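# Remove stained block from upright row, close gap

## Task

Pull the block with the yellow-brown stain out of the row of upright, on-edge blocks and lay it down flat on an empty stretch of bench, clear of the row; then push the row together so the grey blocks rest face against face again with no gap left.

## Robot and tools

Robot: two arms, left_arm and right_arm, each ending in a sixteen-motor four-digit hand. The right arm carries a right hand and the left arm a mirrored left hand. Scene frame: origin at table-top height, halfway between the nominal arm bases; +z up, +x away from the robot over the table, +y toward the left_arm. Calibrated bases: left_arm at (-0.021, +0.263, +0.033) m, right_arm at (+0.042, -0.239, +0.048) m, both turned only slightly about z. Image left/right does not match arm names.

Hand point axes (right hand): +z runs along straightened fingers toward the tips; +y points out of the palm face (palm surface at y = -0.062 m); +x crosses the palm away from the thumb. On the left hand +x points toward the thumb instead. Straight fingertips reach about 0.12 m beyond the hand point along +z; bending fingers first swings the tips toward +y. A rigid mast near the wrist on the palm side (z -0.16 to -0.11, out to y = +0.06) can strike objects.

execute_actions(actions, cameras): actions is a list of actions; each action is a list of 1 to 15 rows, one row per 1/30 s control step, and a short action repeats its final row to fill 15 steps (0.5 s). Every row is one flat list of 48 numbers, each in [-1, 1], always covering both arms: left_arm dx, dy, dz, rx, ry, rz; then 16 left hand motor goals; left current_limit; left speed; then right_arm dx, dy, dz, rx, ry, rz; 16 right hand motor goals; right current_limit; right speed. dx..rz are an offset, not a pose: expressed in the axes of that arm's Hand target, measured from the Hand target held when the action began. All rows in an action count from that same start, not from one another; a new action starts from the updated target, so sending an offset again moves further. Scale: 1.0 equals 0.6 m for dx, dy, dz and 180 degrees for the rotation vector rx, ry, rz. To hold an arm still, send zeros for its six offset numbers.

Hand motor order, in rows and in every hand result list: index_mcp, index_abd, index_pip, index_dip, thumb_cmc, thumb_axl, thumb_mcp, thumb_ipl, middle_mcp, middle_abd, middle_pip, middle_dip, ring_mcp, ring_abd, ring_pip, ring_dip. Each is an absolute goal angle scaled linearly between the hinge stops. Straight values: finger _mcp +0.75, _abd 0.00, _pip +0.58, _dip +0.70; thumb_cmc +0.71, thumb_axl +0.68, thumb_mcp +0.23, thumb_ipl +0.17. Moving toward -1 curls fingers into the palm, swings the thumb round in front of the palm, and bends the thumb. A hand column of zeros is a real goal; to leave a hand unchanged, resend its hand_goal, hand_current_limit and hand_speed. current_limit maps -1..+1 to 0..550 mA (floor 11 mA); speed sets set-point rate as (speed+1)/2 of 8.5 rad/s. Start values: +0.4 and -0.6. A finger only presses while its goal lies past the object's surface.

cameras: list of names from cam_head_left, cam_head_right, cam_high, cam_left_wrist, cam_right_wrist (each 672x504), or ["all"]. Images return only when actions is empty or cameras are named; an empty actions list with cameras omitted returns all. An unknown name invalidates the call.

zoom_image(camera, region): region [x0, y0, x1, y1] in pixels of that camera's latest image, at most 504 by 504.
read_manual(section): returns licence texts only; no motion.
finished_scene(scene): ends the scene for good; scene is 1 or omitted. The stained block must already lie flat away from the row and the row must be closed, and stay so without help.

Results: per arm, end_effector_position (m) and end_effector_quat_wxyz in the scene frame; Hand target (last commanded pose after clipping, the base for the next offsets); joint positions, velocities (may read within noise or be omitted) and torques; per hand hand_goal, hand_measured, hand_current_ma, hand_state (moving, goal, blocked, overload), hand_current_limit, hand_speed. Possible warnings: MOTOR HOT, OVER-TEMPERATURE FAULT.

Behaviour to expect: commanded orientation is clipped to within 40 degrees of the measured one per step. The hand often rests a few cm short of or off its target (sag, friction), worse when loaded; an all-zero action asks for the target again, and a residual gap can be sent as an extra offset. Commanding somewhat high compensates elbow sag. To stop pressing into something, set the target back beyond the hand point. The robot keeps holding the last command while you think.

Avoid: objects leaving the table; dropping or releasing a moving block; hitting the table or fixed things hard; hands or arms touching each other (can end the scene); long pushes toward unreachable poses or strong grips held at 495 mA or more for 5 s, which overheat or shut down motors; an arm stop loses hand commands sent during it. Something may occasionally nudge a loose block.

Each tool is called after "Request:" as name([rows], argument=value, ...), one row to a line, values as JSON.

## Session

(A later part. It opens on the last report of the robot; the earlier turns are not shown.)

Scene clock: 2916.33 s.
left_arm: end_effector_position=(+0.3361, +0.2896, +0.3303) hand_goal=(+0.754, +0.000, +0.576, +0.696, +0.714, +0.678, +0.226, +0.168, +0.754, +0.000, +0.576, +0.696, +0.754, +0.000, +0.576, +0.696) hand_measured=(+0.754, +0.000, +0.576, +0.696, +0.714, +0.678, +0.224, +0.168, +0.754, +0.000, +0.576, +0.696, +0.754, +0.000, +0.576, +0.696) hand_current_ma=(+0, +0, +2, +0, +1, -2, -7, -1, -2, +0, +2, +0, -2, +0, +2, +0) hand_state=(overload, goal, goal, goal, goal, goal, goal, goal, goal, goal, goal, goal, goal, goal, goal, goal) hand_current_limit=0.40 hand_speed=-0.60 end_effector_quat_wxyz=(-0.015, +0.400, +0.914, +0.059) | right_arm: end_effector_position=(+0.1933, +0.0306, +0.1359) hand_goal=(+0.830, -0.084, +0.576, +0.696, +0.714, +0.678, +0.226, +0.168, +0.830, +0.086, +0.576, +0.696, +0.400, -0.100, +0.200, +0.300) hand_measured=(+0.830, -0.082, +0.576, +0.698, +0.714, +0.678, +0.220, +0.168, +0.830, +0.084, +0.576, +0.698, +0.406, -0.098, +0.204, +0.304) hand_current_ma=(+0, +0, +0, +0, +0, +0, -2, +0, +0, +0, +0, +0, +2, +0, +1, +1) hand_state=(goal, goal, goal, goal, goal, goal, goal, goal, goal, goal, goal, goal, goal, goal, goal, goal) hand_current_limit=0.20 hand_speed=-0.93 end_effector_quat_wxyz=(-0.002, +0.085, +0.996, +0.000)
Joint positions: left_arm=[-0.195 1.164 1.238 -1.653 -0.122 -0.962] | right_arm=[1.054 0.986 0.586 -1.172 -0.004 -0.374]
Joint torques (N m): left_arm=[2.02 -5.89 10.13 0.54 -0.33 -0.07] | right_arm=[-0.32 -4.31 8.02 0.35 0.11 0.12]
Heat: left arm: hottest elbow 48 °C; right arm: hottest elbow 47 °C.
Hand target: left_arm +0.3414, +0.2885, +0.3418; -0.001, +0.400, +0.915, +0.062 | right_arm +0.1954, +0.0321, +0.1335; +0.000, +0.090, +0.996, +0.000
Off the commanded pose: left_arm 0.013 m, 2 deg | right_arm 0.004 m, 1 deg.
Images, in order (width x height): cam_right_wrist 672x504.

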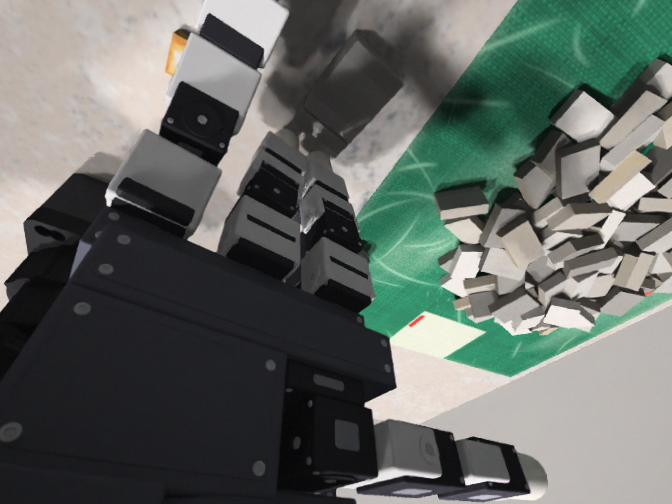

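Request:
execute_actions([
  [[0,0,0,0,0,0,0.754,0,0.576,0.696,0.714,0.678,0.226,0.168,0.754,0,0.576,0.696,0.754,0,0.576,0.696,0.4,-0.6,0,0,0,0,0,0,0.765,-0.085,0.576,0.696,0.714,0.678,0.226,0.168,0.765,0.085,0.576,0.696,0.4,-0.1,0.2,0.3,0.2,-0.975]],
], cameras=["cam_right_wrist"])

Request:
zoom_image(camera="cam_right_wrist", region=[270, 60, 390, 180])

Scene clock: 2927.03 s.
left_arm: end_effector_position=(+0.3361, +0.2896, +0.3303) hand_goal=(+0.754, +0.000, +0.576, +0.696, +0.714, +0.678, +0.226, +0.168, +0.754, +0.000, +0.576, +0.696, +0.754, +0.000, +0.576, +0.696) hand_measured=(+0.754, +0.000, +0.576, +0.696, +0.714, +0.678, +0.224, +0.168, +0.754, +0.000, +0.576, +0.696, +0.754, +0.000, +0.576, +0.696) hand_current_ma=(+0, +0, +2, +0, +1, -2, -7, -1, -2, +0, +2, +0, -2, +0, +2, +0) hand_state=(overload, goal, goal, goal, goal, goal, goal, goal, goal, goal, goal, goal, goal, goal, goal, goal) hand_current_limit=0.40 hand_speed=-0.60 end_effector_quat_wxyz=(-0.015, +0.400, +0.914, +0.059) | right_arm: end_effector_position=(+0.1933, +0.0306, +0.1359) hand_goal=(+0.766, -0.084, +0.576, +0.696, +0.714, +0.678, +0.226, +0.168, +0.766, +0.086, +0.576, +0.696, +0.400, -0.100, +0.200, +0.300) hand_measured=(+0.766, -0.082, +0.576, +0.698, +0.714, +0.678, +0.220, +0.168, +0.766, +0.084, +0.576, +0.698, +0.406, -0.098, +0.204, +0.304) hand_current_ma=(+0, +0, +0, +0, +0, +0, -2, +0, +0, +0, +0, +0, +2, +0, +1, +1) hand_state=(goal, goal, goal, goal, goal, goal, goal, goal, goal, goal, goal, goal, goal, goal, goal, goal) hand_current_limit=0.20 hand_speed=-0.97 end_effector_quat_wxyz=(-0.002, +0.085, +0.996, +0.000)
Joint positions: left_arm=[-0.195 1.164 1.238 -1.653 -0.122 -0.962] | right_arm=[1.054 0.986 0.586 -1.172 -0.004 -0.374]
Joint torques (N m): left_arm=[2.14 -5.83 10.13 0.51 -0.33 -0.08] | right_arm=[-0.44 -4.19 8.02 0.35 0.1 0.12]
Heat: left arm: hottest elbow 48 °C; right arm: hottest elbow 47 °C.
Hand target: left_arm +0.3414, +0.2885, +0.3418; -0.001, +0.400, +0.915, +0.062 | right_arm +0.1954, +0.0321, +0.1335; +0.000, +0.090, +0.996, +0.000
Off the commanded pose: left_arm 0.013 m, 2 deg | right_arm 0.004 m, 1 deg.
Images, in order (width x height): cam_right_wrist 672x504.

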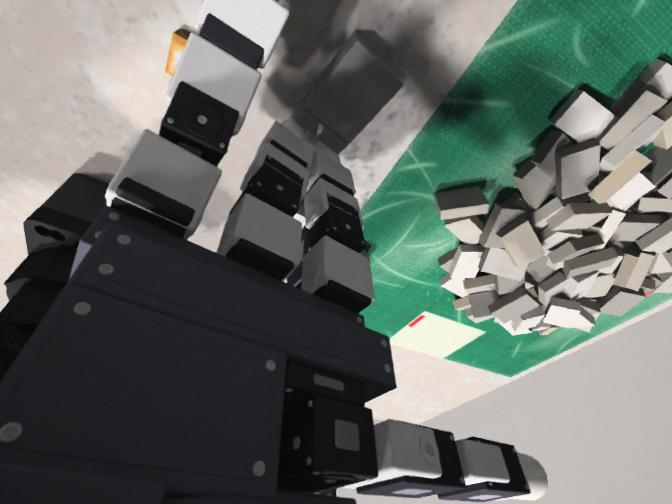

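Scaled by 4.200 from the camera's 672x504 image, which has a finer 960x720 frame.

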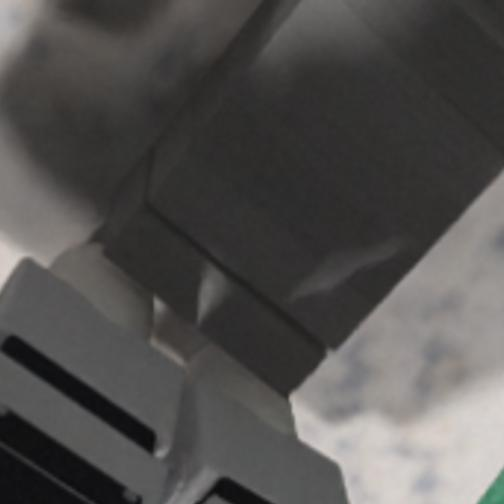

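Request:
execute_actions([
  [[0,0,0,0,0,0,0.754,0,0.576,0.696,0.714,0.678,0.226,0.168,0.754,0,0.576,0.696,0.754,0,0.576,0.696,0.4,-0.6,0,0,0,0,0,0,0.735,-0.085,0.576,0.696,0.714,0.678,0.226,0.168,0.735,0.085,0.576,0.696,0.4,-0.1,0.2,0.3,0.2,-0.98]],
], cameras=["cam_right_wrist"])

Request:
zoom_image(camera="cam_right_wrist", region=[270, 60, 390, 180])

Scene clock: 2933.33 s.
left_arm: end_effector_position=(+0.3361, +0.2896, +0.3303) hand_goal=(+0.754, +0.000, +0.576, +0.696, +0.714, +0.678, +0.226, +0.168, +0.754, +0.000, +0.576, +0.696, +0.754, +0.000, +0.576, +0.696) hand_measured=(+0.754, +0.000, +0.576, +0.696, +0.714, +0.678, +0.224, +0.168, +0.754, +0.000, +0.576, +0.696, +0.754, +0.000, +0.576, +0.696) hand_current_ma=(+0, +0, +2, +0, +1, -2, -7, -1, -2, +0, +2, +0, -2, +0, +2, +0) hand_state=(overload, goal, goal, goal, goal, goal, goal, goal, goal, goal, goal, goal, goal, goal, goal, goal) hand_current_limit=0.40 hand_speed=-0.60 end_effector_quat_wxyz=(-0.015, +0.400, +0.914, +0.059) | right_arm: end_effector_position=(+0.1934, +0.0305, +0.1359) hand_goal=(+0.736, -0.084, +0.576, +0.696, +0.714, +0.678, +0.226, +0.168, +0.736, +0.086, +0.576, +0.696, +0.400, -0.100, +0.200, +0.300) hand_measured=(+0.754, -0.084, +0.578, +0.698, +0.714, +0.678, +0.220, +0.168, +0.746, +0.084, +0.576, +0.698, +0.406, -0.098, +0.204, +0.304) hand_current_ma=(+12, +0, +0, +0, +0, +0, -2, +0, +4, +0, +0, +0, +2, +0, +1, +1) hand_state=(goal, goal, goal, goal, goal, goal, goal, goal, goal, goal, goal, goal, goal, goal, goal, goal) hand_current_limit=0.20 hand_speed=-0.98 end_effector_quat_wxyz=(-0.002, +0.086, +0.996, +0.000)
Joint positions: left_arm=[-0.195 1.164 1.238 -1.653 -0.122 -0.962] | right_arm=[1.054 0.986 0.586 -1.172 -0.004 -0.372]
Joint torques (N m): left_arm=[2.02 -5.89 10.14 0.5 -0.34 -0.08] | right_arm=[-0.32 -4.25 8.03 0.38 0.11 0.11]
Heat: left arm: hottest elbow 48 °C; right arm: hottest elbow 47 °C.
Hand target: left_arm +0.3414, +0.2885, +0.3418; -0.001, +0.400, +0.915, +0.062 | right_arm +0.1954, +0.0321, +0.1335; +0.000, +0.090, +0.996, +0.000
Off the commanded pose: left_arm 0.013 m, 2 deg | right_arm 0.004 m, 0 deg.
Images, in order (width x height): cam_right_wrist 672x504.

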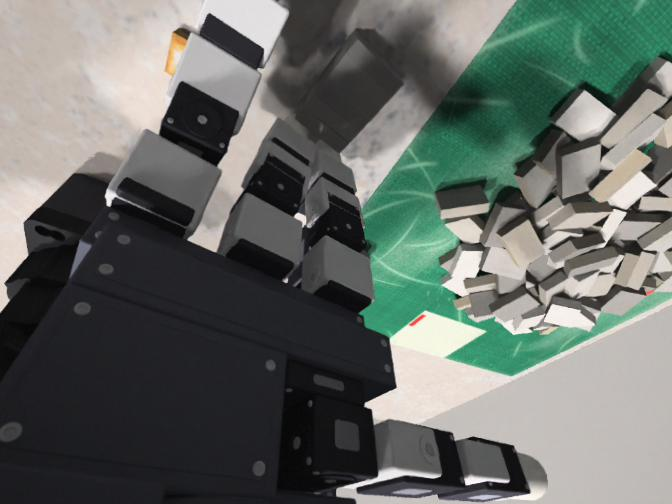

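Scaled by 4.200 from the camera's 672x504 image, which has a finer 960x720 frame.

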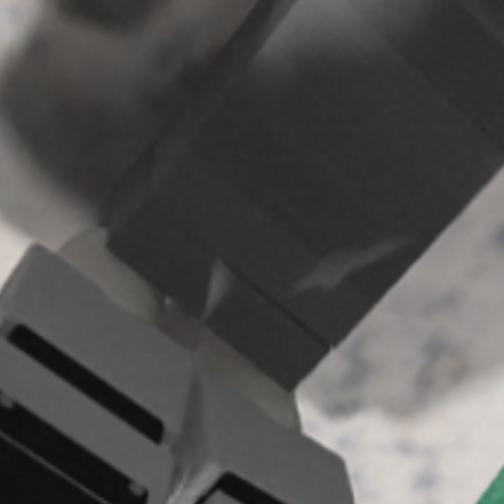

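Request:
execute_actions([
  [[0,0,0,0,0,0,0.754,0,0.576,0.696,0.714,0.678,0.226,0.168,0.754,0,0.576,0.696,0.754,0,0.576,0.696,0.4,-0.6,0,0,0,0,0,0,0.7,-0.085,0.576,0.696,0.714,0.678,0.226,0.168,0.71,0.085,0.576,0.696,0.4,-0.1,0.2,0.3,0.2,-0.98]],
], cameras=["cam_right_wrist"])

Request:
zoom_image(camera="cam_right_wrist", region=[270, 60, 390, 180])

Scene clock: 2940.53 s.
left_arm: end_effector_position=(+0.3361, +0.2896, +0.3303) hand_goal=(+0.754, +0.000, +0.576, +0.696, +0.714, +0.678, +0.226, +0.168, +0.754, +0.000, +0.576, +0.696, +0.754, +0.000, +0.576, +0.696) hand_measured=(+0.754, +0.000, +0.576, +0.696, +0.714, +0.678, +0.224, +0.168, +0.754, +0.000, +0.576, +0.696, +0.754, +0.000, +0.576, +0.696) hand_current_ma=(+0, +0, +2, +0, +1, -2, -7, -1, -2, +0, +2, +0, -2, +0, +2, +0) hand_state=(overload, goal, goal, goal, goal, goal, goal, goal, goal, goal, goal, goal, goal, goal, goal, goal) hand_current_limit=0.40 hand_speed=-0.60 end_effector_quat_wxyz=(-0.015, +0.400, +0.914, +0.059) | right_arm: end_effector_position=(+0.1937, +0.0304, +0.1359) hand_goal=(+0.700, -0.084, +0.576, +0.696, +0.714, +0.678, +0.226, +0.168, +0.710, +0.086, +0.576, +0.696, +0.400, -0.100, +0.200, +0.300) hand_measured=(+0.744, -0.086, +0.588, +0.698, +0.714, +0.678, +0.220, +0.168, +0.738, +0.082, +0.582, +0.698, +0.406, -0.098, +0.204, +0.304) hand_current_ma=(+56, +0, +5, +0, +0, +0, -2, +0, +26, -1, +1, +0, +2, +0, +1, +1) hand_state=(blocked, goal, goal, goal, goal, goal, goal, goal, blocked, goal, goal, goal, goal, goal, goal, goal) hand_current_limit=0.20 hand_speed=-0.98 end_effector_quat_wxyz=(-0.002, +0.087, +0.996, +0.000)
Joint positions: left_arm=[-0.195 1.164 1.238 -1.653 -0.122 -0.962] | right_arm=[1.054 0.986 0.586 -1.172 -0.003 -0.37]
Joint torques (N m): left_arm=[2.08 -5.71 10.13 0.54 -0.34 -0.08] | right_arm=[-0.32 -4.25 8.02 0.39 0.07 0.08]
Heat: left arm: hottest elbow 48 °C; right arm: hottest elbow 47 °C.
Hand target: left_arm +0.3414, +0.2885, +0.3418; -0.001, +0.400, +0.915, +0.062 | right_arm +0.1953, +0.0321, +0.1335; +0.000, +0.090, +0.996, +0.000
Off the commanded pose: left_arm 0.013 m, 2 deg | right_arm 0.003 m, 0 deg.
Images, in order (width x height): cam_right_wrist 672x504.

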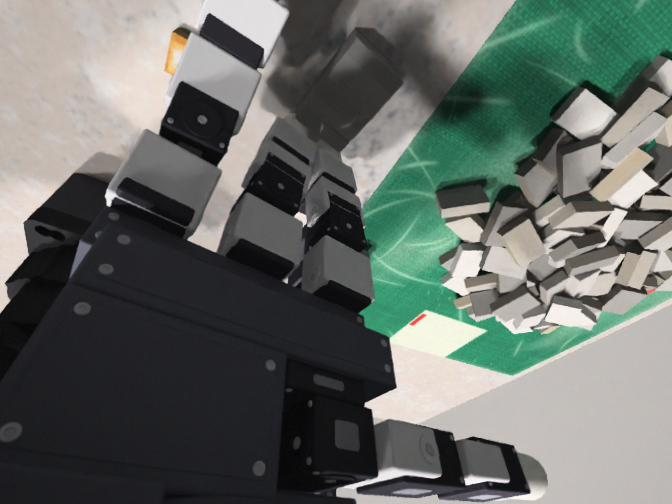

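Scaled by 4.200 from the camera's 672x504 image, which has a finer 960x720 frame.

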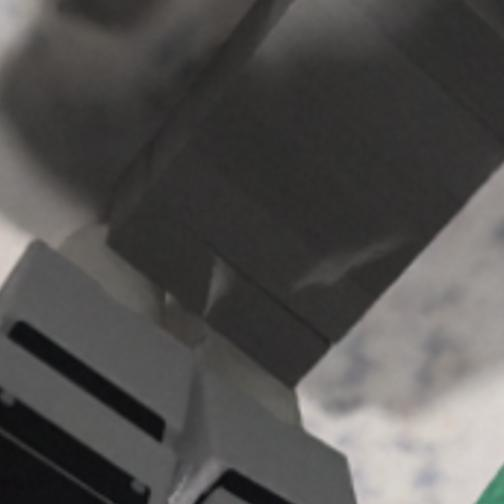

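Request:
execute_actions([
  [[0,0,0,0,0,0,0.754,0,0.576,0.696,0.714,0.678,0.226,0.168,0.754,0,0.576,0.696,0.754,0,0.576,0.696,0.4,-0.6,0,0,0,0,0,0,0.9,-0.085,0.576,0.696,0.714,0.678,0.226,0.168,0.9,0.085,0.576,0.696,0.4,-0.1,0.2,0.3,0.2,-0.93]],
  [[0,0,0,0,0,0,0.754,0,0.576,0.696,0.714,0.678,0.226,0.168,0.754,0,0.576,0.696,0.754,0,0.576,0.696,0.4,-0.6,0,-0.01,-0.125,0,0,0,0.9,-0.05,0.576,0.696,0.714,0.678,0.226,0.168,0.8,0.05,0.5,0.6,0.4,-0.1,0.2,0.3,0.4,-0.85]],
  [[0,0,0,0,0,0,0.754,0,0.576,0.696,0.714,0.678,0.226,0.168,0.754,0,0.576,0.696,0.754,0,0.576,0.696,0.4,-0.6,0.117,0.0023,0.0058,0,0,0,0.754,0,0.576,0.696,0.714,0.678,0.226,0.168,-0.068,0,-0.299,-0.174,-0.068,0,-0.299,-0.174,0.4,-0.7]],
  [[0,0,0,0,0,0,0.754,0,0.576,0.696,0.714,0.678,0.226,0.168,0.754,0,0.576,0.696,0.754,0,0.576,0.696,0.4,-0.6,0,0,0.0617,0,0,0,0.754,0,0.576,0.696,0.714,0.678,0.226,0.168,-0.068,0,-0.299,-0.174,-0.068,0,-0.299,-0.174,0.4,-0.7]],
], cameras=["cam_head_left","cam_head_right","cam_right_wrist"])

Request:
zoom_image(camera="cam_head_left", region=[340, 390, 440, 490])

Request:
zoom_image(camera="cam_head_right", region=[340, 390, 440, 490])

Scene clock: 2990.97 s.
left_arm: end_effector_position=(+0.3361, +0.2896, +0.3303) hand_goal=(+0.754, +0.000, +0.576, +0.696, +0.714, +0.678, +0.226, +0.168, +0.754, +0.000, +0.576, +0.696, +0.754, +0.000, +0.576, +0.696) hand_measured=(+0.754, +0.000, +0.576, +0.696, +0.714, +0.678, +0.224, +0.168, +0.754, +0.000, +0.576, +0.696, +0.754, +0.000, +0.576, +0.696) hand_current_ma=(+0, +0, +2, +0, +1, -2, -7, -1, -2, +0, +2, +0, -2, +0, +2, +0) hand_state=(overload, goal, goal, goal, goal, goal, goal, goal, goal, goal, goal, goal, goal, goal, goal, goal) hand_current_limit=0.40 hand_speed=-0.60 end_effector_quat_wxyz=(-0.015, +0.400, +0.914, +0.059) | right_arm: end_effector_position=(+0.1206, +0.0356, +0.1655) hand_goal=(+0.754, +0.000, +0.576, +0.696, +0.714, +0.678, +0.226, +0.168, -0.068, +0.000, -0.298, -0.174, -0.068, +0.000, -0.298, -0.174) hand_measured=(+0.752, -0.002, +0.576, +0.698, +0.714, +0.678, +0.220, +0.168, -0.052, +0.002, -0.292, -0.172, -0.054, -0.004, -0.292, -0.170) hand_current_ma=(+0, +0, +0, +0, +0, +0, -2, +0, +11, +0, +2, +0, +9, -1, +2, +1) hand_state=(goal, goal, goal, goal, goal, goal, goal, goal, goal, goal, goal, goal, goal, goal, goal, goal) hand_current_limit=0.40 hand_speed=-0.70 end_effector_quat_wxyz=(-0.003, +0.080, +0.997, -0.006)
Joint positions: left_arm=[-0.195 1.164 1.238 -1.653 -0.122 -0.962] | right_arm=[1.383 0.881 0.616 -1.319 -0.003 -0.055]
Joint torques (N m): left_arm=[1.96 -5.89 10.17 0.54 -0.33 -0.08] | right_arm=[-1.14 -3.49 9.2 0.4 0.13 0.11]
Heat: left arm: hottest elbow 48 °C; right arm: hottest elbow 47 °C.
Hand target: left_arm +0.3414, +0.2885, +0.3418; -0.001, +0.400, +0.915, +0.062 | right_arm +0.1255, +0.0400, +0.1681; +0.000, +0.090, +0.996, +0.000
Off the commanded pose: left_arm 0.013 m, 2 deg | right_arm 0.007 m, 1 deg.
Images, in order (width x height): cam_head_left 672x504, cam_head_right 672x504, cam_right_wrist 672x504.

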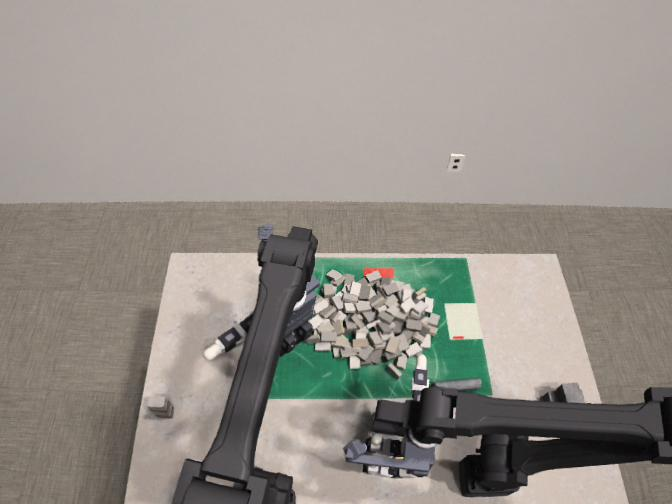

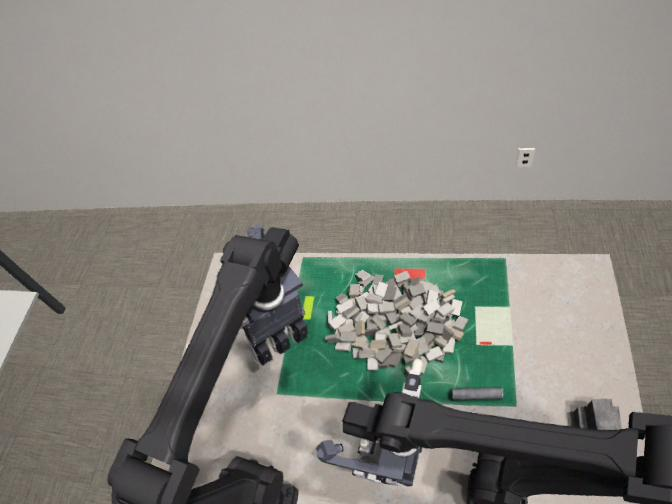

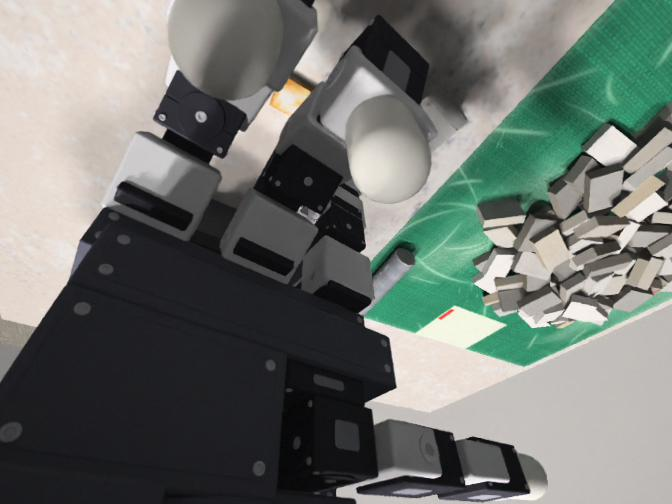

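Scaled by 5.040 from the camera's 672x504 image, which has a finer 960x720 frame.

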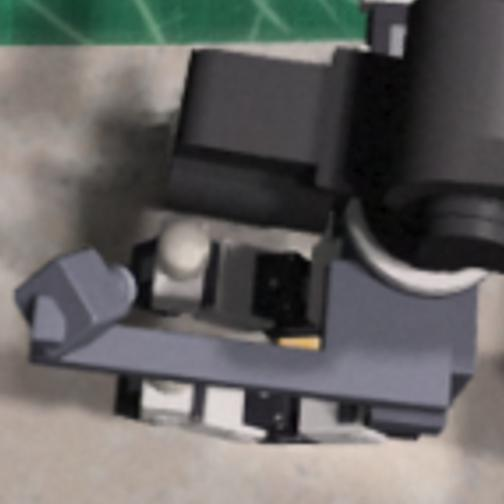

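Scaled by 5.040 from the camera's 672x504 image, which has a finer 960x720 frame.

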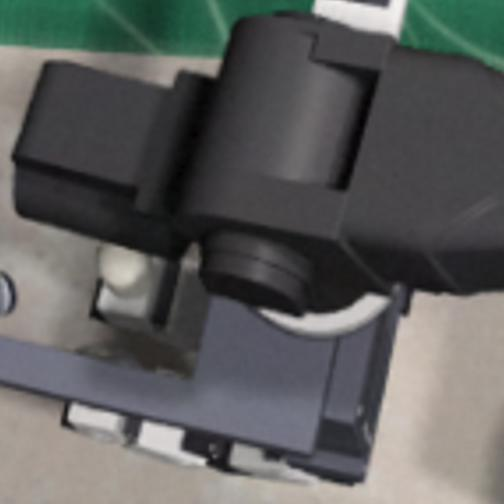

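Request:
execute_actions([
  [[0,0,0,0,0,0,0.754,0,0.576,0.696,0.714,0.678,0.226,0.168,0.754,0,0.576,0.696,0.754,0,0.576,0.696,0.4,-0.6,0,0,0.06,0,0,0,0.754,0,0.576,0.696,0.714,0.678,0.226,0.168,-0.068,0,-0.299,-0.174,-0.068,0,-0.299,-0.174,0.4,-0.7]],
  [[0,0,0,0,0,0,0.754,0,0.576,0.696,0.714,0.678,0.226,0.168,0.754,0,0.576,0.696,0.754,0,0.576,0.696,0.4,-0.6,0.0445,-0.0115,-0.0033,0,0,0,0.754,0,0.576,0.696,0.714,0.678,0.226,0.168,-0.068,0,-0.299,-0.174,-0.068,0,-0.299,-0.174,0.4,-0.7]],
  [[0,0,0,0,0,0,0.754,0,0.576,0.696,0.714,0.678,0.226,0.168,0.754,0,0.576,0.696,0.754,0,0.576,0.696,0.4,-0.6,0.0445,-0.0115,-0.0033,0,0,0,0.754,0,0.576,0.696,0.714,0.678,0.226,0.168,-0.068,0,-0.299,-0.174,-0.068,0,-0.299,-0.174,0.4,-0.7]],
], cameras=["cam_right_wrist"])

Scene clock: 3010.40 s.
left_arm: end_effector_position=(+0.3361, +0.2896, +0.3303) hand_goal=(+0.754, +0.000, +0.576, +0.696, +0.714, +0.678, +0.226, +0.168, +0.754, +0.000, +0.576, +0.696, +0.754, +0.000, +0.576, +0.696) hand_measured=(+0.754, +0.000, +0.576, +0.696, +0.714, +0.678, +0.224, +0.168, +0.754, +0.000, +0.576, +0.696, +0.754, +0.000, +0.576, +0.696) hand_current_ma=(+0, +0, +2, +0, +1, -2, -7, -1, -2, +0, +2, +0, -2, +0, +2, +0) hand_state=(overload, goal, goal, goal, goal, goal, goal, goal, goal, goal, goal, goal, goal, goal, goal, goal) hand_current_limit=0.40 hand_speed=-0.60 end_effector_quat_wxyz=(-0.015, +0.400, +0.914, +0.059) | right_arm: end_effector_position=(+0.0689, +0.0404, +0.1365) hand_goal=(+0.754, +0.000, +0.576, +0.696, +0.714, +0.678, +0.226, +0.168, -0.068, +0.000, -0.298, -0.174, -0.068, +0.000, -0.298, -0.174) hand_measured=(+0.754, +0.002, +0.578, +0.698, +0.714, +0.678, +0.220, +0.168, -0.054, +0.002, -0.292, -0.172, -0.054, -0.002, -0.292, -0.170) hand_current_ma=(+0, +0, +0, +0, +0, +0, -2, +0, +8, +0, +1, +0, +8, +0, +2, +1) hand_state=(goal, goal, goal, goal, goal, goal, goal, goal, goal, goal, goal, goal, goal, goal, goal, goal) hand_current_limit=0.40 hand_speed=-0.70 end_effector_quat_wxyz=(-0.001, +0.084, +0.996, +0.004)
Joint positions: left_arm=[-0.195 1.164 1.238 -1.653 -0.122 -0.962] | right_arm=[1.649 0.9 0.541 -1.203 -0.001 0.218]
Joint torques (N m): left_arm=[2.08 -5.95 10.14 0.53 -0.34 -0.08] | right_arm=[-0.67 -4.72 8.08 -0.42 0.11 0.13]
Heat: left arm: hottest elbow 48 °C; right arm: hottest elbow 47 °C.
Hand target: left_arm +0.3414, +0.2885, +0.3418; -0.001, +0.400, +0.915, +0.062 | right_arm +0.0705, +0.0360, +0.1361; +0.000, +0.090, +0.996, +0.000
Off the commanded pose: left_arm 0.013 m, 2 deg | right_arm 0.005 m, 1 deg.
Images, in order (width x height): cam_right_wrist 672x504.

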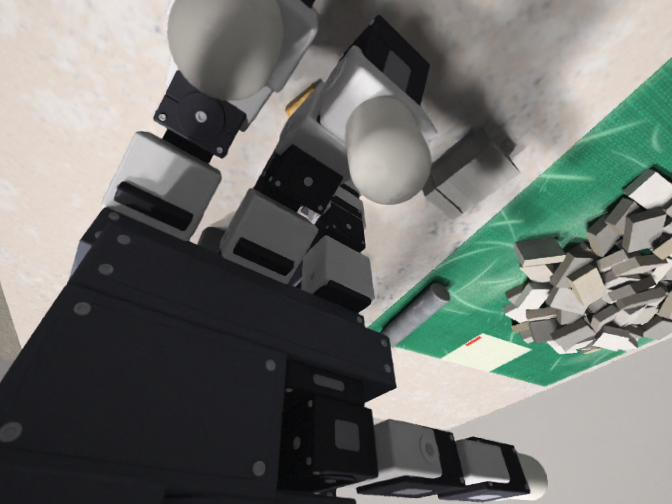

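Request:
zoom_image(camera="cam_right_wrist", region=[400, 100, 540, 230])

Scaled by 3.600 from the camera's 672x504 image, which has a finer 960x720 frame.

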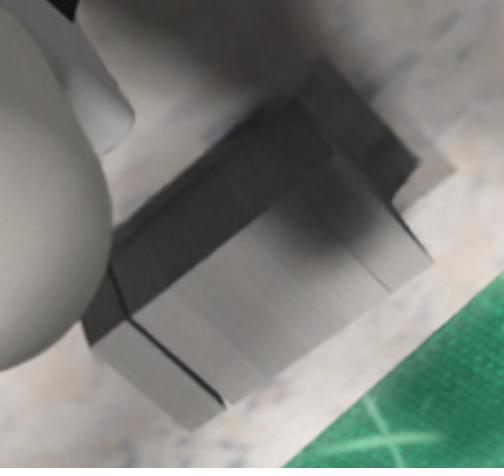

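Request:
execute_actions([
  [[0,0,0,0,0,0,0.754,0,0.576,0.696,0.714,0.678,0.226,0.168,0.754,0,0.576,0.696,0.754,0,0.576,0.696,0.4,-0.6,0,0,-0.12,0,0,0,0.754,0,0.576,0.696,0.714,0.678,0.226,0.168,-0.068,0,-0.299,-0.174,-0.068,0,-0.299,-0.174,0.4,-0.7]],
  [[0,0,0,0,0,0,0.754,0,0.576,0.696,0.714,0.678,0.226,0.168,0.754,0,0.576,0.696,0.754,0,0.576,0.696,0.4,-0.6,-0.1044,0.0151,-0.02,0,0,0,0.945,-0.085,0.576,0.696,0.714,0.678,0.226,0.168,0.945,0.085,0.576,0.696,0.4,-0.1,0.2,0.3,0.4,-0.7]],
  [[0,0,0,0,0,0,0.754,0,0.576,0.696,0.714,0.678,0.226,0.168,0.754,0,0.576,0.696,0.754,0,0.576,0.696,0.4,-0.6,-0.1044,0.0151,0,0,0,0,0.945,-0.085,0.576,0.696,0.714,0.678,0.226,0.168,0.945,0.085,0.576,0.696,0.4,-0.1,0.2,0.3,0.4,-0.7]],
], cameras=["cam_right_wrist","cam_head_left","cam_head_right"])

Request:
zoom_image(camera="cam_right_wrist", region=[270, 10, 410, 150])

Request:
zoom_image(camera="cam_head_left", region=[340, 390, 440, 490])

Scene clock: 3030.97 s.
left_arm: end_effector_position=(+0.3361, +0.2896, +0.3303) hand_goal=(+0.754, +0.000, +0.576, +0.696, +0.714, +0.678, +0.226, +0.168, +0.754, +0.000, +0.576, +0.696, +0.754, +0.000, +0.576, +0.696) hand_measured=(+0.754, +0.000, +0.576, +0.696, +0.714, +0.678, +0.224, +0.168, +0.754, +0.000, +0.576, +0.696, +0.754, +0.000, +0.576, +0.696) hand_current_ma=(+0, +0, +2, +0, +1, -2, -7, -1, -2, +0, +2, +0, -2, +0, +2, +0) hand_state=(overload, goal, goal, goal, goal, goal, goal, goal, goal, goal, goal, goal, goal, goal, goal, goal) hand_current_limit=0.40 hand_speed=-0.60 end_effector_quat_wxyz=(-0.015, +0.400, +0.914, +0.059) | right_arm: end_effector_position=(+0.1921, +0.0159, +0.2028) hand_goal=(+0.946, -0.084, +0.576, +0.696, +0.714, +0.678, +0.226, +0.168, +0.946, +0.086, +0.576, +0.696, +0.400, -0.100, +0.200, +0.300) hand_measured=(+0.938, -0.082, +0.576, +0.698, +0.712, +0.678, +0.220, +0.168, +0.936, +0.084, +0.572, +0.694, +0.402, -0.098, +0.200, +0.298) hand_current_ma=(-3, +0, +0, +0, +0, +0, -3, +0, -4, +0, -1, +0, +0, +0, +0, +0) hand_state=(goal, goal, goal, goal, goal, goal, goal, goal, goal, goal, goal, goal, goal, goal, goal, goal) hand_current_limit=0.40 hand_speed=-0.70 end_effector_quat_wxyz=(-0.008, +0.099, +0.995, -0.019)
Joint positions: left_arm=[-0.195 1.164 1.238 -1.653 -0.122 -0.962] | right_arm=[1.04 0.906 0.734 -1.44 0.003 -0.36]
Joint torques (N m): left_arm=[2.02 -5.77 10.11 0.53 -0.34 -0.08] | right_arm=[0.15 -3.84 11.92 0.13 -0.1 -0.09]
Heat: left arm: hottest elbow 48 °C; right arm: hottest elbow 46 °C.
Hand target: left_arm +0.3414, +0.2885, +0.3418; -0.001, +0.400, +0.915, +0.062 | right_arm +0.1971, +0.0314, +0.2200; +0.000, +0.090, +0.996, +0.000
Off the commanded pose: left_arm 0.013 m, 2 deg | right_arm 0.024 m, 3 deg.
Images, in order (width x height): cam_head_left 672x504, cam_head_right 672x504, cam_right_wrist 672x504.

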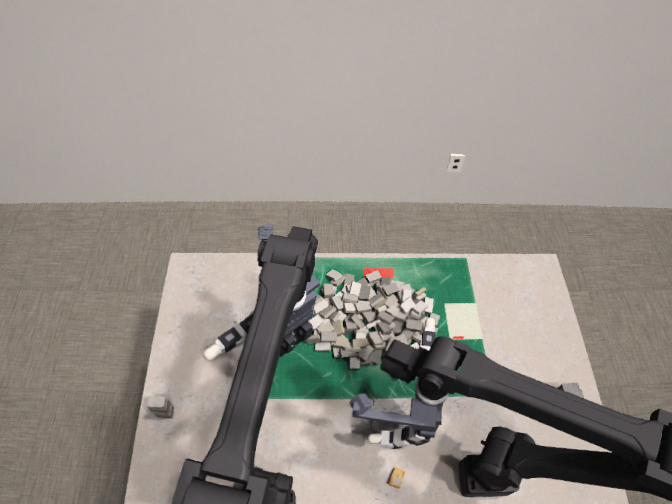

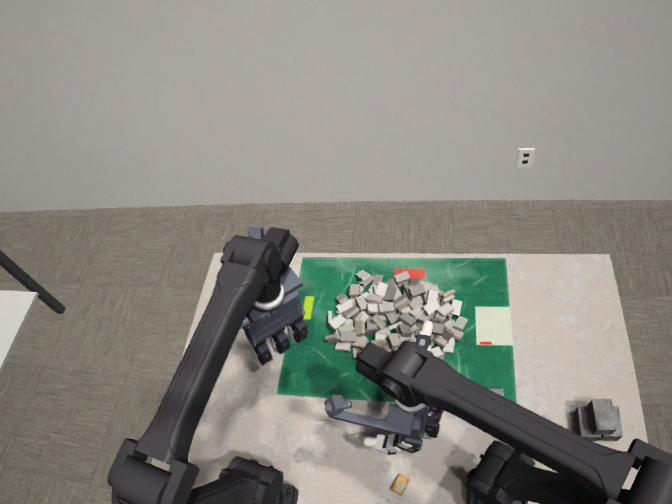

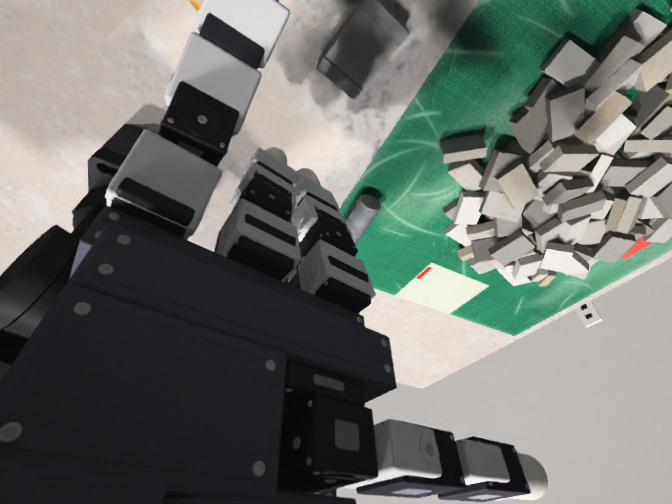

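Scaled by 3.600 from the camera's 672x504 image, which has a finer 960x720 frame.

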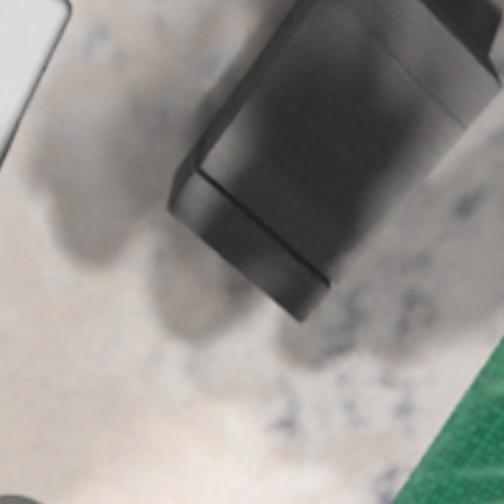

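Scaled by 5.040 from the camera's 672x504 image, which has a finer 960x720 frame.

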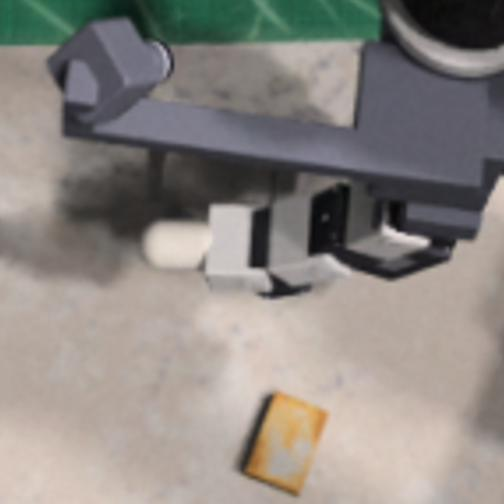

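Request:
execute_actions([
  [[0,0,0,0,0,0,0.754,0,0.576,0.696,0.714,0.678,0.226,0.168,0.754,0,0.576,0.696,0.754,0,0.576,0.696,0.4,-0.6,0,0,0.04,0,0,0,0.945,-0.085,0.576,0.696,0.714,0.678,0.226,0.168,0.945,0.085,0.576,0.696,0.4,-0.1,0.2,0.3,0.4,-0.7]],
  [[0,0,0,0,0,0,0.754,0,0.576,0.696,0.714,0.678,0.226,0.168,0.754,0,0.576,0.696,0.754,0,0.576,0.696,0.4,-0.6,0,0,0.04,0,0,0,0.945,-0.085,0.576,0.696,0.714,0.678,0.226,0.168,0.945,0.085,0.576,0.696,0.4,-0.1,0.2,0.3,0.4,-0.7]],
  [[0,0,0,0,0,0,0.754,0,0.576,0.696,0.714,0.678,0.226,0.168,0.754,0,0.576,0.696,0.754,0,0.576,0.696,0.4,-0.6,0,0,0.035,0,0,0,0.945,-0.085,0.576,0.696,0.714,0.678,0.226,0.168,0.945,0.085,0.576,0.696,0.4,-0.1,0.2,0.3,0.4,-0.7]],
], cameras=["cam_right_wrist"])

Scene clock: 3079.23 s.
left_arm: end_effector_position=(+0.3361, +0.2896, +0.3303) hand_goal=(+0.754, +0.000, +0.576, +0.696, +0.714, +0.678, +0.226, +0.168, +0.754, +0.000, +0.576, +0.696, +0.754, +0.000, +0.576, +0.696) hand_measured=(+0.754, +0.000, +0.576, +0.696, +0.714, +0.678, +0.224, +0.168, +0.754, +0.000, +0.576, +0.696, +0.754, +0.000, +0.576, +0.696) hand_current_ma=(+0, +0, +2, +0, +1, -2, -7, -1, -2, +0, +2, +0, -2, +0, +2, +0) hand_state=(overload, goal, goal, goal, goal, goal, goal, goal, goal, goal, goal, goal, goal, goal, goal, goal) hand_current_limit=0.40 hand_speed=-0.60 end_effector_quat_wxyz=(-0.015, +0.400, +0.914, +0.059) | right_arm: end_effector_position=(+0.1990, +0.0271, +0.1530) hand_goal=(+0.946, -0.084, +0.576, +0.696, +0.714, +0.678, +0.226, +0.168, +0.946, +0.086, +0.576, +0.696, +0.400, -0.100, +0.200, +0.300) hand_measured=(+0.944, -0.082, +0.576, +0.698, +0.714, +0.678, +0.220, +0.168, +0.942, +0.084, +0.574, +0.694, +0.404, -0.098, +0.200, +0.298) hand_current_ma=(-1, +0, +0, +0, +0, +0, -3, +0, -1, +0, +0, +0, +1, +0, +0, +0) hand_state=(goal, goal, goal, goal, goal, goal, goal, goal, goal, goal, goal, goal, goal, goal, goal, goal) hand_current_limit=0.40 hand_speed=-0.70 end_effector_quat_wxyz=(+0.001, +0.098, +0.995, -0.001)
Joint positions: left_arm=[-0.195 1.164 1.238 -1.653 -0.122 -0.962] | right_arm=[1.04 0.963 0.622 -1.231 0.003 -0.362]
Joint torques (N m): left_arm=[1.96 -5.83 10.14 0.54 -0.33 -0.08] | right_arm=[-0.03 -4.13 8.29 0.35 -0.11 -0.09]
Heat: left arm: hottest elbow 48 °C; right arm: hottest elbow 48 °C.
Hand target: left_arm +0.3414, +0.2885, +0.3418; -0.001, +0.400, +0.915, +0.062 | right_arm +0.1971, +0.0315, +0.1511; +0.000, +0.090, +0.996, +0.000
Off the commanded pose: left_arm 0.013 m, 2 deg | right_arm 0.005 m, 1 deg.
Images, in order (width x height): cam_right_wrist 672x504.

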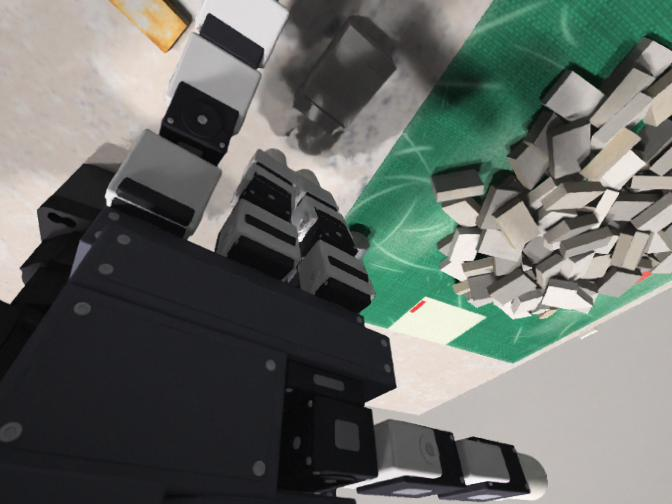

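Request:
execute_actions([
  [[0,0,0,0,0,0,0.754,0,0.576,0.696,0.714,0.678,0.226,0.168,0.754,0,0.576,0.696,0.754,0,0.576,0.696,0.4,-0.6,0.003,0.0005,0.022,0,0,0,0.945,-0.085,0.576,0.696,0.714,0.678,0.226,0.168,0.945,0.085,0.576,0.696,0.4,-0.1,0.2,0.3,0.2,-0.95]],
  [[0,0,0,0,0,0,0.754,0,0.576,0.696,0.714,0.678,0.226,0.168,0.754,0,0.576,0.696,0.754,0,0.576,0.696,0.4,-0.6,0,0,0.0165,0,0,0,0.945,-0.085,0.576,0.696,0.714,0.678,0.226,0.168,0.945,0.085,0.576,0.696,0.4,-0.1,0.2,0.3,0.2,-0.95]],
  [[0,0,0,0,0,0,0.754,0,0.576,0.696,0.714,0.678,0.226,0.168,0.754,0,0.576,0.696,0.754,0,0.576,0.696,0.4,-0.6,0,0,0,0,0,0,0.945,-0.085,0.576,0.696,0.714,0.678,0.226,0.168,0.945,0.085,0.576,0.696,0.4,-0.1,0.2,0.3,0.2,-0.95]],
], cameras=["cam_right_wrist"])

Request:
zoom_image(camera="cam_right_wrist", region=[200, 0, 440, 180])

Scene clock: 3097.50 s.
left_arm: end_effector_position=(+0.3361, +0.2896, +0.3303) hand_goal=(+0.754, +0.000, +0.576, +0.696, +0.714, +0.678, +0.226, +0.168, +0.754, +0.000, +0.576, +0.696, +0.754, +0.000, +0.576, +0.696) hand_measured=(+0.754, +0.000, +0.576, +0.696, +0.714, +0.678, +0.224, +0.168, +0.754, +0.000, +0.576, +0.696, +0.754, +0.000, +0.576, +0.696) hand_current_ma=(+0, +0, +2, +0, +1, -2, -7, -1, -2, +0, +2, +0, -2, +0, +2, +0) hand_state=(overload, goal, goal, goal, goal, goal, goal, goal, goal, goal, goal, goal, goal, goal, goal, goal) hand_current_limit=0.40 hand_speed=-0.60 end_effector_quat_wxyz=(-0.015, +0.400, +0.914, +0.059) | right_arm: end_effector_position=(+0.1977, +0.0291, +0.1317) hand_goal=(+0.946, -0.084, +0.576, +0.696, +0.714, +0.678, +0.226, +0.168, +0.946, +0.086, +0.576, +0.696, +0.400, -0.100, +0.200, +0.300) hand_measured=(+0.944, -0.082, +0.576, +0.698, +0.714, +0.678, +0.220, +0.168, +0.944, +0.084, +0.574, +0.694, +0.404, -0.098, +0.200, +0.298) hand_current_ma=(+0, +0, +0, +0, +0, +0, -3, +0, -1, +0, +0, +0, +1, +0, +0, +0) hand_state=(goal, goal, goal, goal, goal, goal, goal, goal, goal, goal, goal, goal, goal, goal, goal, goal) hand_current_limit=0.20 hand_speed=-0.95 end_effector_quat_wxyz=(+0.002, +0.095, +0.995, +0.001)
Joint positions: left_arm=[-0.195 1.164 1.238 -1.653 -0.122 -0.962] | right_arm=[1.047 0.993 0.577 -1.152 0.003 -0.362]
Joint torques (N m): left_arm=[2.08 -5.89 10.14 0.55 -0.33 -0.08] | right_arm=[0.21 -4.07 7.82 0.36 -0.11 0]
Heat: left arm: hottest elbow 48 °C; right arm: hottest elbow 47 °C.
Hand target: left_arm +0.3414, +0.2885, +0.3418; -0.001, +0.400, +0.915, +0.062 | right_arm +0.1952, +0.0321, +0.1278; +0.000, +0.090, +0.996, +0.000
Off the commanded pose: left_arm 0.013 m, 2 deg | right_arm 0.005 m, 1 deg.
Images, in order (width x height): cam_right_wrist 672x504.

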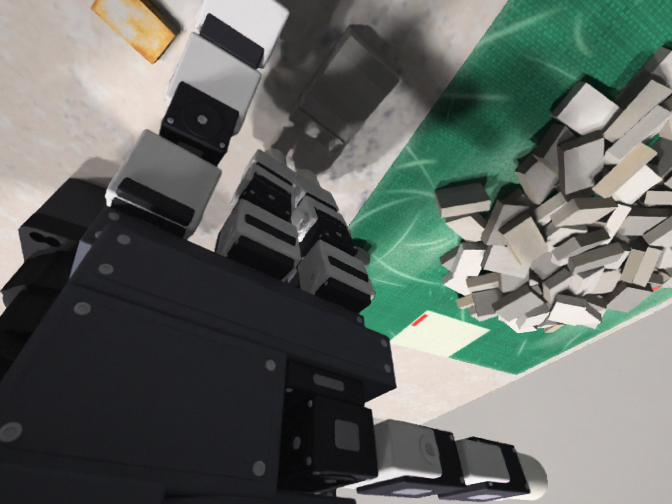

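Scaled by 2.100 from the camera's 672x504 image, which has a finer 960x720 frame.

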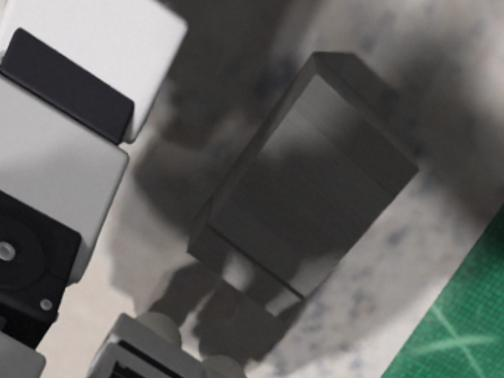

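Request:
execute_actions([
  [[0,0,0,0,0,0,0.754,0,0.576,0.696,0.714,0.678,0.226,0.168,0.754,0,0.576,0.696,0.754,0,0.576,0.696,0.4,-0.6,0,0,0,0,0,0,0.83,-0.085,0.576,0.696,0.714,0.678,0.226,0.168,0.83,0.085,0.576,0.696,0.4,-0.1,0.2,0.3,0.2,-0.94]],
  [[0,0,0,0,0,0,0.754,0,0.576,0.696,0.714,0.678,0.226,0.168,0.754,0,0.576,0.696,0.754,0,0.576,0.696,0.4,-0.6,0,0,0,0,0,0,0.772,-0.085,0.576,0.696,0.714,0.678,0.226,0.168,0.772,0.085,0.576,0.696,0.4,-0.1,0.2,0.3,0.2,-0.96]],
  [[0,0,0,0,0,0,0.754,0,0.576,0.696,0.714,0.678,0.226,0.168,0.754,0,0.576,0.696,0.754,0,0.576,0.696,0.4,-0.6,0,0,0,0,0,0,0.745,-0.085,0.576,0.696,0.714,0.678,0.226,0.168,0.745,0.085,0.576,0.696,0.4,-0.1,0.2,0.3,0.2,-0.975]],
], cameras=["cam_right_wrist"])

Request:
zoom_image(camera="cam_right_wrist", region=[200, 0, 440, 180])

Scene clock: 3121.70 s.
left_arm: end_effector_position=(+0.3361, +0.2896, +0.3303) hand_goal=(+0.754, +0.000, +0.576, +0.696, +0.714, +0.678, +0.226, +0.168, +0.754, +0.000, +0.576, +0.696, +0.754, +0.000, +0.576, +0.696) hand_measured=(+0.754, +0.000, +0.576, +0.696, +0.714, +0.678, +0.224, +0.168, +0.754, +0.000, +0.576, +0.696, +0.754, +0.000, +0.576, +0.696) hand_current_ma=(+0, +0, +2, +0, +1, -2, -7, -1, -2, +0, +2, +0, -2, +0, +2, +0) hand_state=(overload, goal, goal, goal, goal, goal, goal, goal, goal, goal, goal, goal, goal, goal, goal, goal) hand_current_limit=0.40 hand_speed=-0.60 end_effector_quat_wxyz=(-0.015, +0.400, +0.914, +0.059) | right_arm: end_effector_position=(+0.1977, +0.0291, +0.1317) hand_goal=(+0.746, -0.084, +0.576, +0.696, +0.714, +0.678, +0.226, +0.168, +0.746, +0.086, +0.576, +0.696, +0.400, -0.100, +0.200, +0.300) hand_measured=(+0.754, -0.082, +0.576, +0.698, +0.714, +0.678, +0.220, +0.168, +0.752, +0.084, +0.574, +0.694, +0.404, -0.098, +0.200, +0.298) hand_current_ma=(+3, +0, +0, +0, +0, +0, -3, +0, +2, +0, +0, +0, +1, +0, +0, +0) hand_state=(goal, goal, goal, goal, goal, goal, goal, goal, goal, goal, goal, goal, goal, goal, goal, goal) hand_current_limit=0.20 hand_speed=-0.97 end_effector_quat_wxyz=(+0.002, +0.095, +0.995, +0.001)
Joint positions: left_arm=[-0.195 1.164 1.238 -1.653 -0.122 -0.962] | right_arm=[1.047 0.993 0.577 -1.152 0.003 -0.362]
Joint torques (N m): left_arm=[1.96 -5.83 10.11 0.53 -0.33 -0.08] | right_arm=[0.15 -4.07 7.8 0.35 -0.12 0]
Heat: left arm: hottest elbow 48 °C; right arm: hottest elbow 46 °C.
Hand target: left_arm +0.3414, +0.2885, +0.3418; -0.001, +0.400, +0.915, +0.062 | right_arm +0.1952, +0.0321, +0.1278; +0.000, +0.090, +0.996, +0.000
Off the commanded pose: left_arm 0.013 m, 2 deg | right_arm 0.005 m, 1 deg.
Images, in order (width x height): cam_right_wrist 672x504.

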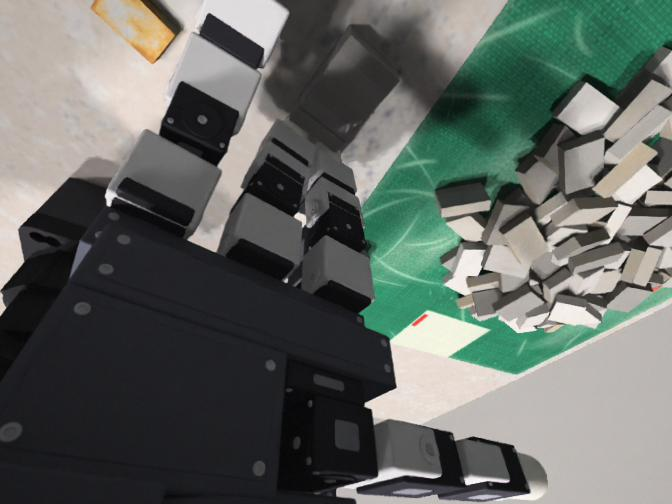

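Scaled by 2.100 from the camera's 672x504 image, which has a finer 960x720 frame.

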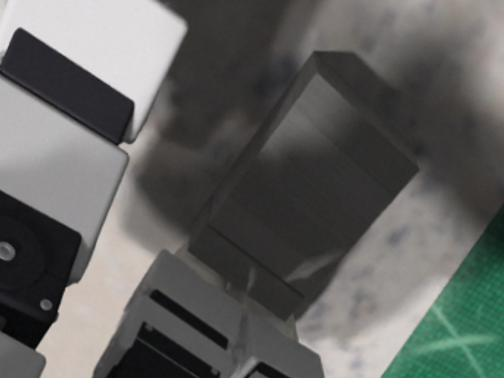

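Request:
execute_actions([
  [[0,0,0,0,0,0,0.754,0,0.576,0.696,0.714,0.678,0.226,0.168,0.754,0,0.576,0.696,0.754,0,0.576,0.696,0.4,-0.6,0,0,0,0,0,0,0.735,-0.085,0.576,0.696,0.714,0.678,0.226,0.168,0.735,0.085,0.576,0.696,0.4,-0.1,0.2,0.3,0.2,-0.98]],
  [[0,0,0,0,0,0,0.754,0,0.576,0.696,0.714,0.678,0.226,0.168,0.754,0,0.576,0.696,0.754,0,0.576,0.696,0.4,-0.6,0,0,0,0,0,0,0.722,-0.085,0.576,0.696,0.714,0.678,0.226,0.168,0.722,0.085,0.576,0.696,0.4,-0.1,0.2,0.3,0.2,-0.98]],
  [[0,0,0,0,0,0,0.754,0,0.576,0.696,0.714,0.678,0.226,0.168,0.754,0,0.576,0.696,0.754,0,0.576,0.696,0.4,-0.6,0,0,0,0,0,0,0.708,-0.085,0.576,0.696,0.714,0.678,0.226,0.168,0.708,0.085,0.576,0.696,0.4,-0.1,0.2,0.3,0.2,-0.98]],
], cameras=["cam_right_wrist"])

Request:
zoom_image(camera="cam_right_wrist", region=[260, 50, 400, 155])

Scene clock: 3132.93 s.
left_arm: end_effector_position=(+0.3361, +0.2896, +0.3303) hand_goal=(+0.754, +0.000, +0.576, +0.696, +0.714, +0.678, +0.226, +0.168, +0.754, +0.000, +0.576, +0.696, +0.754, +0.000, +0.576, +0.696) hand_measured=(+0.754, +0.000, +0.576, +0.696, +0.714, +0.678, +0.224, +0.168, +0.754, +0.000, +0.576, +0.696, +0.754, +0.000, +0.576, +0.696) hand_current_ma=(+0, +0, +2, +0, +1, -2, -7, -1, -2, +0, +2, +0, -2, +0, +2, +0) hand_state=(overload, goal, goal, goal, goal, goal, goal, goal, goal, goal, goal, goal, goal, goal, goal, goal) hand_current_limit=0.40 hand_speed=-0.60 end_effector_quat_wxyz=(-0.015, +0.400, +0.914, +0.059) | right_arm: end_effector_position=(+0.1977, +0.0291, +0.1317) hand_goal=(+0.708, -0.084, +0.576, +0.696, +0.714, +0.678, +0.226, +0.168, +0.708, +0.086, +0.576, +0.696, +0.400, -0.100, +0.200, +0.300) hand_measured=(+0.742, -0.084, +0.584, +0.698, +0.714, +0.678, +0.220, +0.168, +0.740, +0.084, +0.582, +0.698, +0.404, -0.098, +0.200, +0.298) hand_current_ma=(+38, +0, +3, +0, +0, +0, -3, +0, +32, +0, +2, +0, +1, +0, +0, +0) hand_state=(blocked, goal, goal, goal, goal, goal, goal, goal, blocked, goal, goal, goal, goal, goal, goal, goal) hand_current_limit=0.20 hand_speed=-0.98 end_effector_quat_wxyz=(+0.002, +0.095, +0.995, +0.001)
Joint positions: left_arm=[-0.195 1.164 1.238 -1.653 -0.122 -0.962] | right_arm=[1.047 0.993 0.577 -1.152 0.003 -0.362]
Joint torques (N m): left_arm=[2.08 -5.83 10.11 0.54 -0.34 -0.08] | right_arm=[0.21 -4.19 7.84 0.35 -0.11 0]
Heat: left arm: hottest elbow 48 °C; right arm: hottest elbow 46 °C.
Hand target: left_arm +0.3414, +0.2885, +0.3418; -0.001, +0.400, +0.915, +0.062 | right_arm +0.1952, +0.0321, +0.1278; +0.000, +0.090, +0.996, +0.000
Off the commanded pose: left_arm 0.013 m, 2 deg | right_arm 0.005 m, 1 deg.
Images, in order (width x height): cam_right_wrist 672x504.

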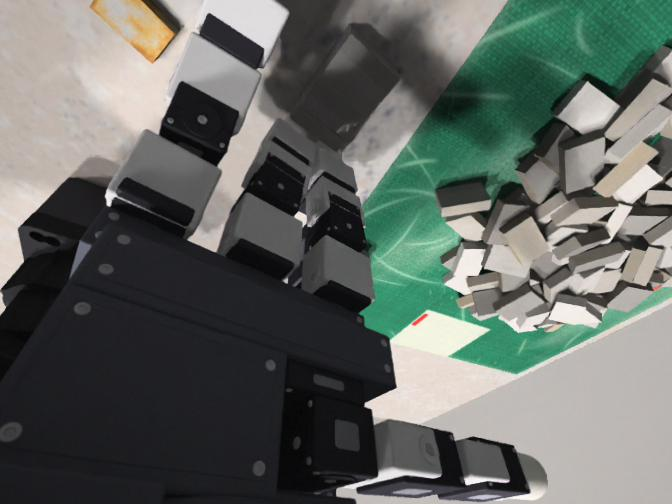

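Scaled by 3.600 from the camera's 672x504 image, which has a finer 960x720 frame.

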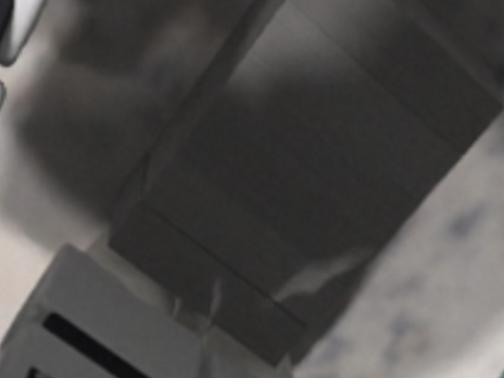

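Request:
execute_actions([
  [[0,0,0,0,0,0,0.754,0,0.576,0.696,0.714,0.678,0.226,0.168,0.754,0,0.576,0.696,0.754,0,0.576,0.696,0.4,-0.6,0,0,0,0,0,0,0.694,-0.085,0.576,0.696,0.714,0.678,0.226,0.168,0.694,0.085,0.576,0.696,0.4,-0.1,0.2,0.3,0.2,-0.98]],
  [[0,0,0,0,0,0,0.754,0,0.576,0.696,0.714,0.678,0.226,0.168,0.754,0,0.576,0.696,0.754,0,0.576,0.696,0.4,-0.6,0,0,0,0,0,0,0.71,-0.085,0.576,0.696,0.714,0.678,0.226,0.168,0.71,0.085,0.576,0.696,0.4,-0.1,0.2,0.3,0.2,-0.98]],
  [[0,0,0,0,0,0,0.754,0,0.576,0.696,0.714,0.678,0.226,0.168,0.754,0,0.576,0.696,0.754,0,0.576,0.696,0.4,-0.6,0,0,0,0,0,0,0.74,-0.085,0.576,0.696,0.714,0.678,0.226,0.168,0.74,0.085,0.576,0.696,0.4,-0.1,0.2,0.3,0.2,-0.975]],
  [[0,0,0,0,0,0,0.754,0,0.576,0.696,0.714,0.678,0.226,0.168,0.754,0,0.576,0.696,0.754,0,0.576,0.696,0.4,-0.6,0,0,0,0,0,0,0.8,-0.085,0.576,0.696,0.714,0.678,0.226,0.168,0.8,0.085,0.576,0.696,0.4,-0.1,0.2,0.3,0.2,-0.96]],
], cameras=["cam_right_wrist"])

Request:
zoom_image(camera="cam_right_wrist", region=[260, 50, 400, 155])

Scene clock: 3148.10 s.
left_arm: end_effector_position=(+0.3361, +0.2896, +0.3303) hand_goal=(+0.754, +0.000, +0.576, +0.696, +0.714, +0.678, +0.226, +0.168, +0.754, +0.000, +0.576, +0.696, +0.754, +0.000, +0.576, +0.696) hand_measured=(+0.754, +0.000, +0.576, +0.696, +0.714, +0.678, +0.224, +0.168, +0.754, +0.000, +0.576, +0.696, +0.754, +0.000, +0.576, +0.696) hand_current_ma=(+0, +0, +2, +0, +1, -2, -7, -1, -2, +0, +2, +0, -2, +0, +2, +0) hand_state=(overload, goal, goal, goal, goal, goal, goal, goal, goal, goal, goal, goal, goal, goal, goal, goal) hand_current_limit=0.40 hand_speed=-0.60 end_effector_quat_wxyz=(-0.015, +0.400, +0.914, +0.059) | right_arm: end_effector_position=(+0.1975, +0.0289, +0.1314) hand_goal=(+0.800, -0.084, +0.576, +0.696, +0.714, +0.678, +0.226, +0.168, +0.800, +0.086, +0.576, +0.696, +0.400, -0.100, +0.200, +0.300) hand_measured=(+0.794, -0.084, +0.578, +0.698, +0.714, +0.678, +0.220, +0.168, +0.794, +0.084, +0.578, +0.698, +0.404, -0.098, +0.200, +0.298) hand_current_ma=(-2, +0, +0, +0, +0, +0, -3, +0, -2, +0, +0, +0, +1, +0, +0, +0) hand_state=(goal, goal, goal, goal, goal, goal, goal, goal, goal, goal, goal, goal, goal, goal, goal, goal) hand_current_limit=0.20 hand_speed=-0.96 end_effector_quat_wxyz=(+0.002, +0.095, +0.995, +0.000)
Joint positions: left_arm=[-0.195 1.164 1.238 -1.653 -0.122 -0.962] | right_arm=[1.047 0.993 0.576 -1.152 0.002 -0.362]
Joint torques (N m): left_arm=[2.08 -5.83 10.13 0.54 -0.33 -0.08] | right_arm=[0.09 -4.13 7.9 0.35 -0.11 0]
Heat: left arm: hottest elbow 48 °C; right arm: hottest elbow 46 °C.
Hand target: left_arm +0.3414, +0.2885, +0.3418; -0.001, +0.400, +0.915, +0.062 | right_arm +0.1952, +0.0322, +0.1280; +0.000, +0.090, +0.996, +0.000
Off the commanded pose: left_arm 0.013 m, 2 deg | right_arm 0.005 m, 1 deg.
Images, in order (width x height): cam_right_wrist 672x504.

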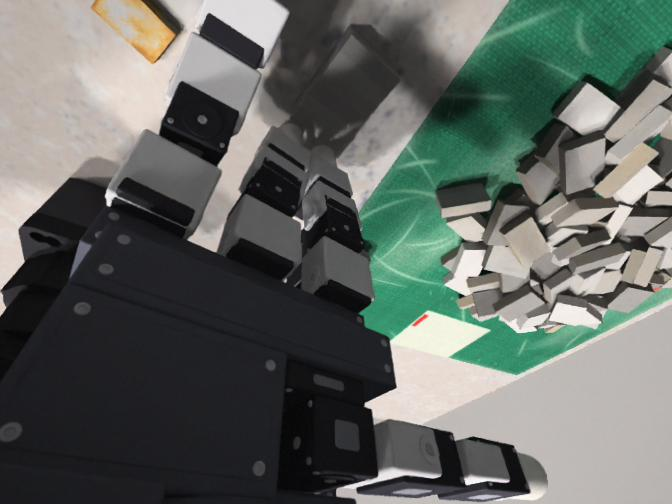

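Scaled by 3.600 from the camera's 672x504 image, which has a finer 960x720 frame.

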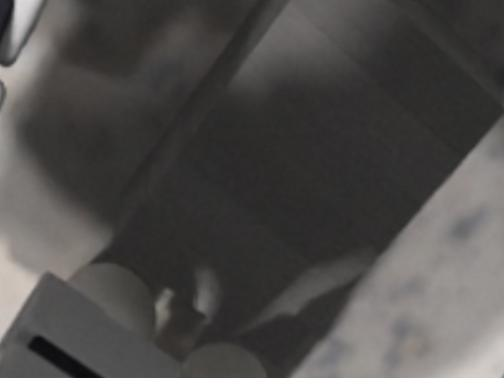

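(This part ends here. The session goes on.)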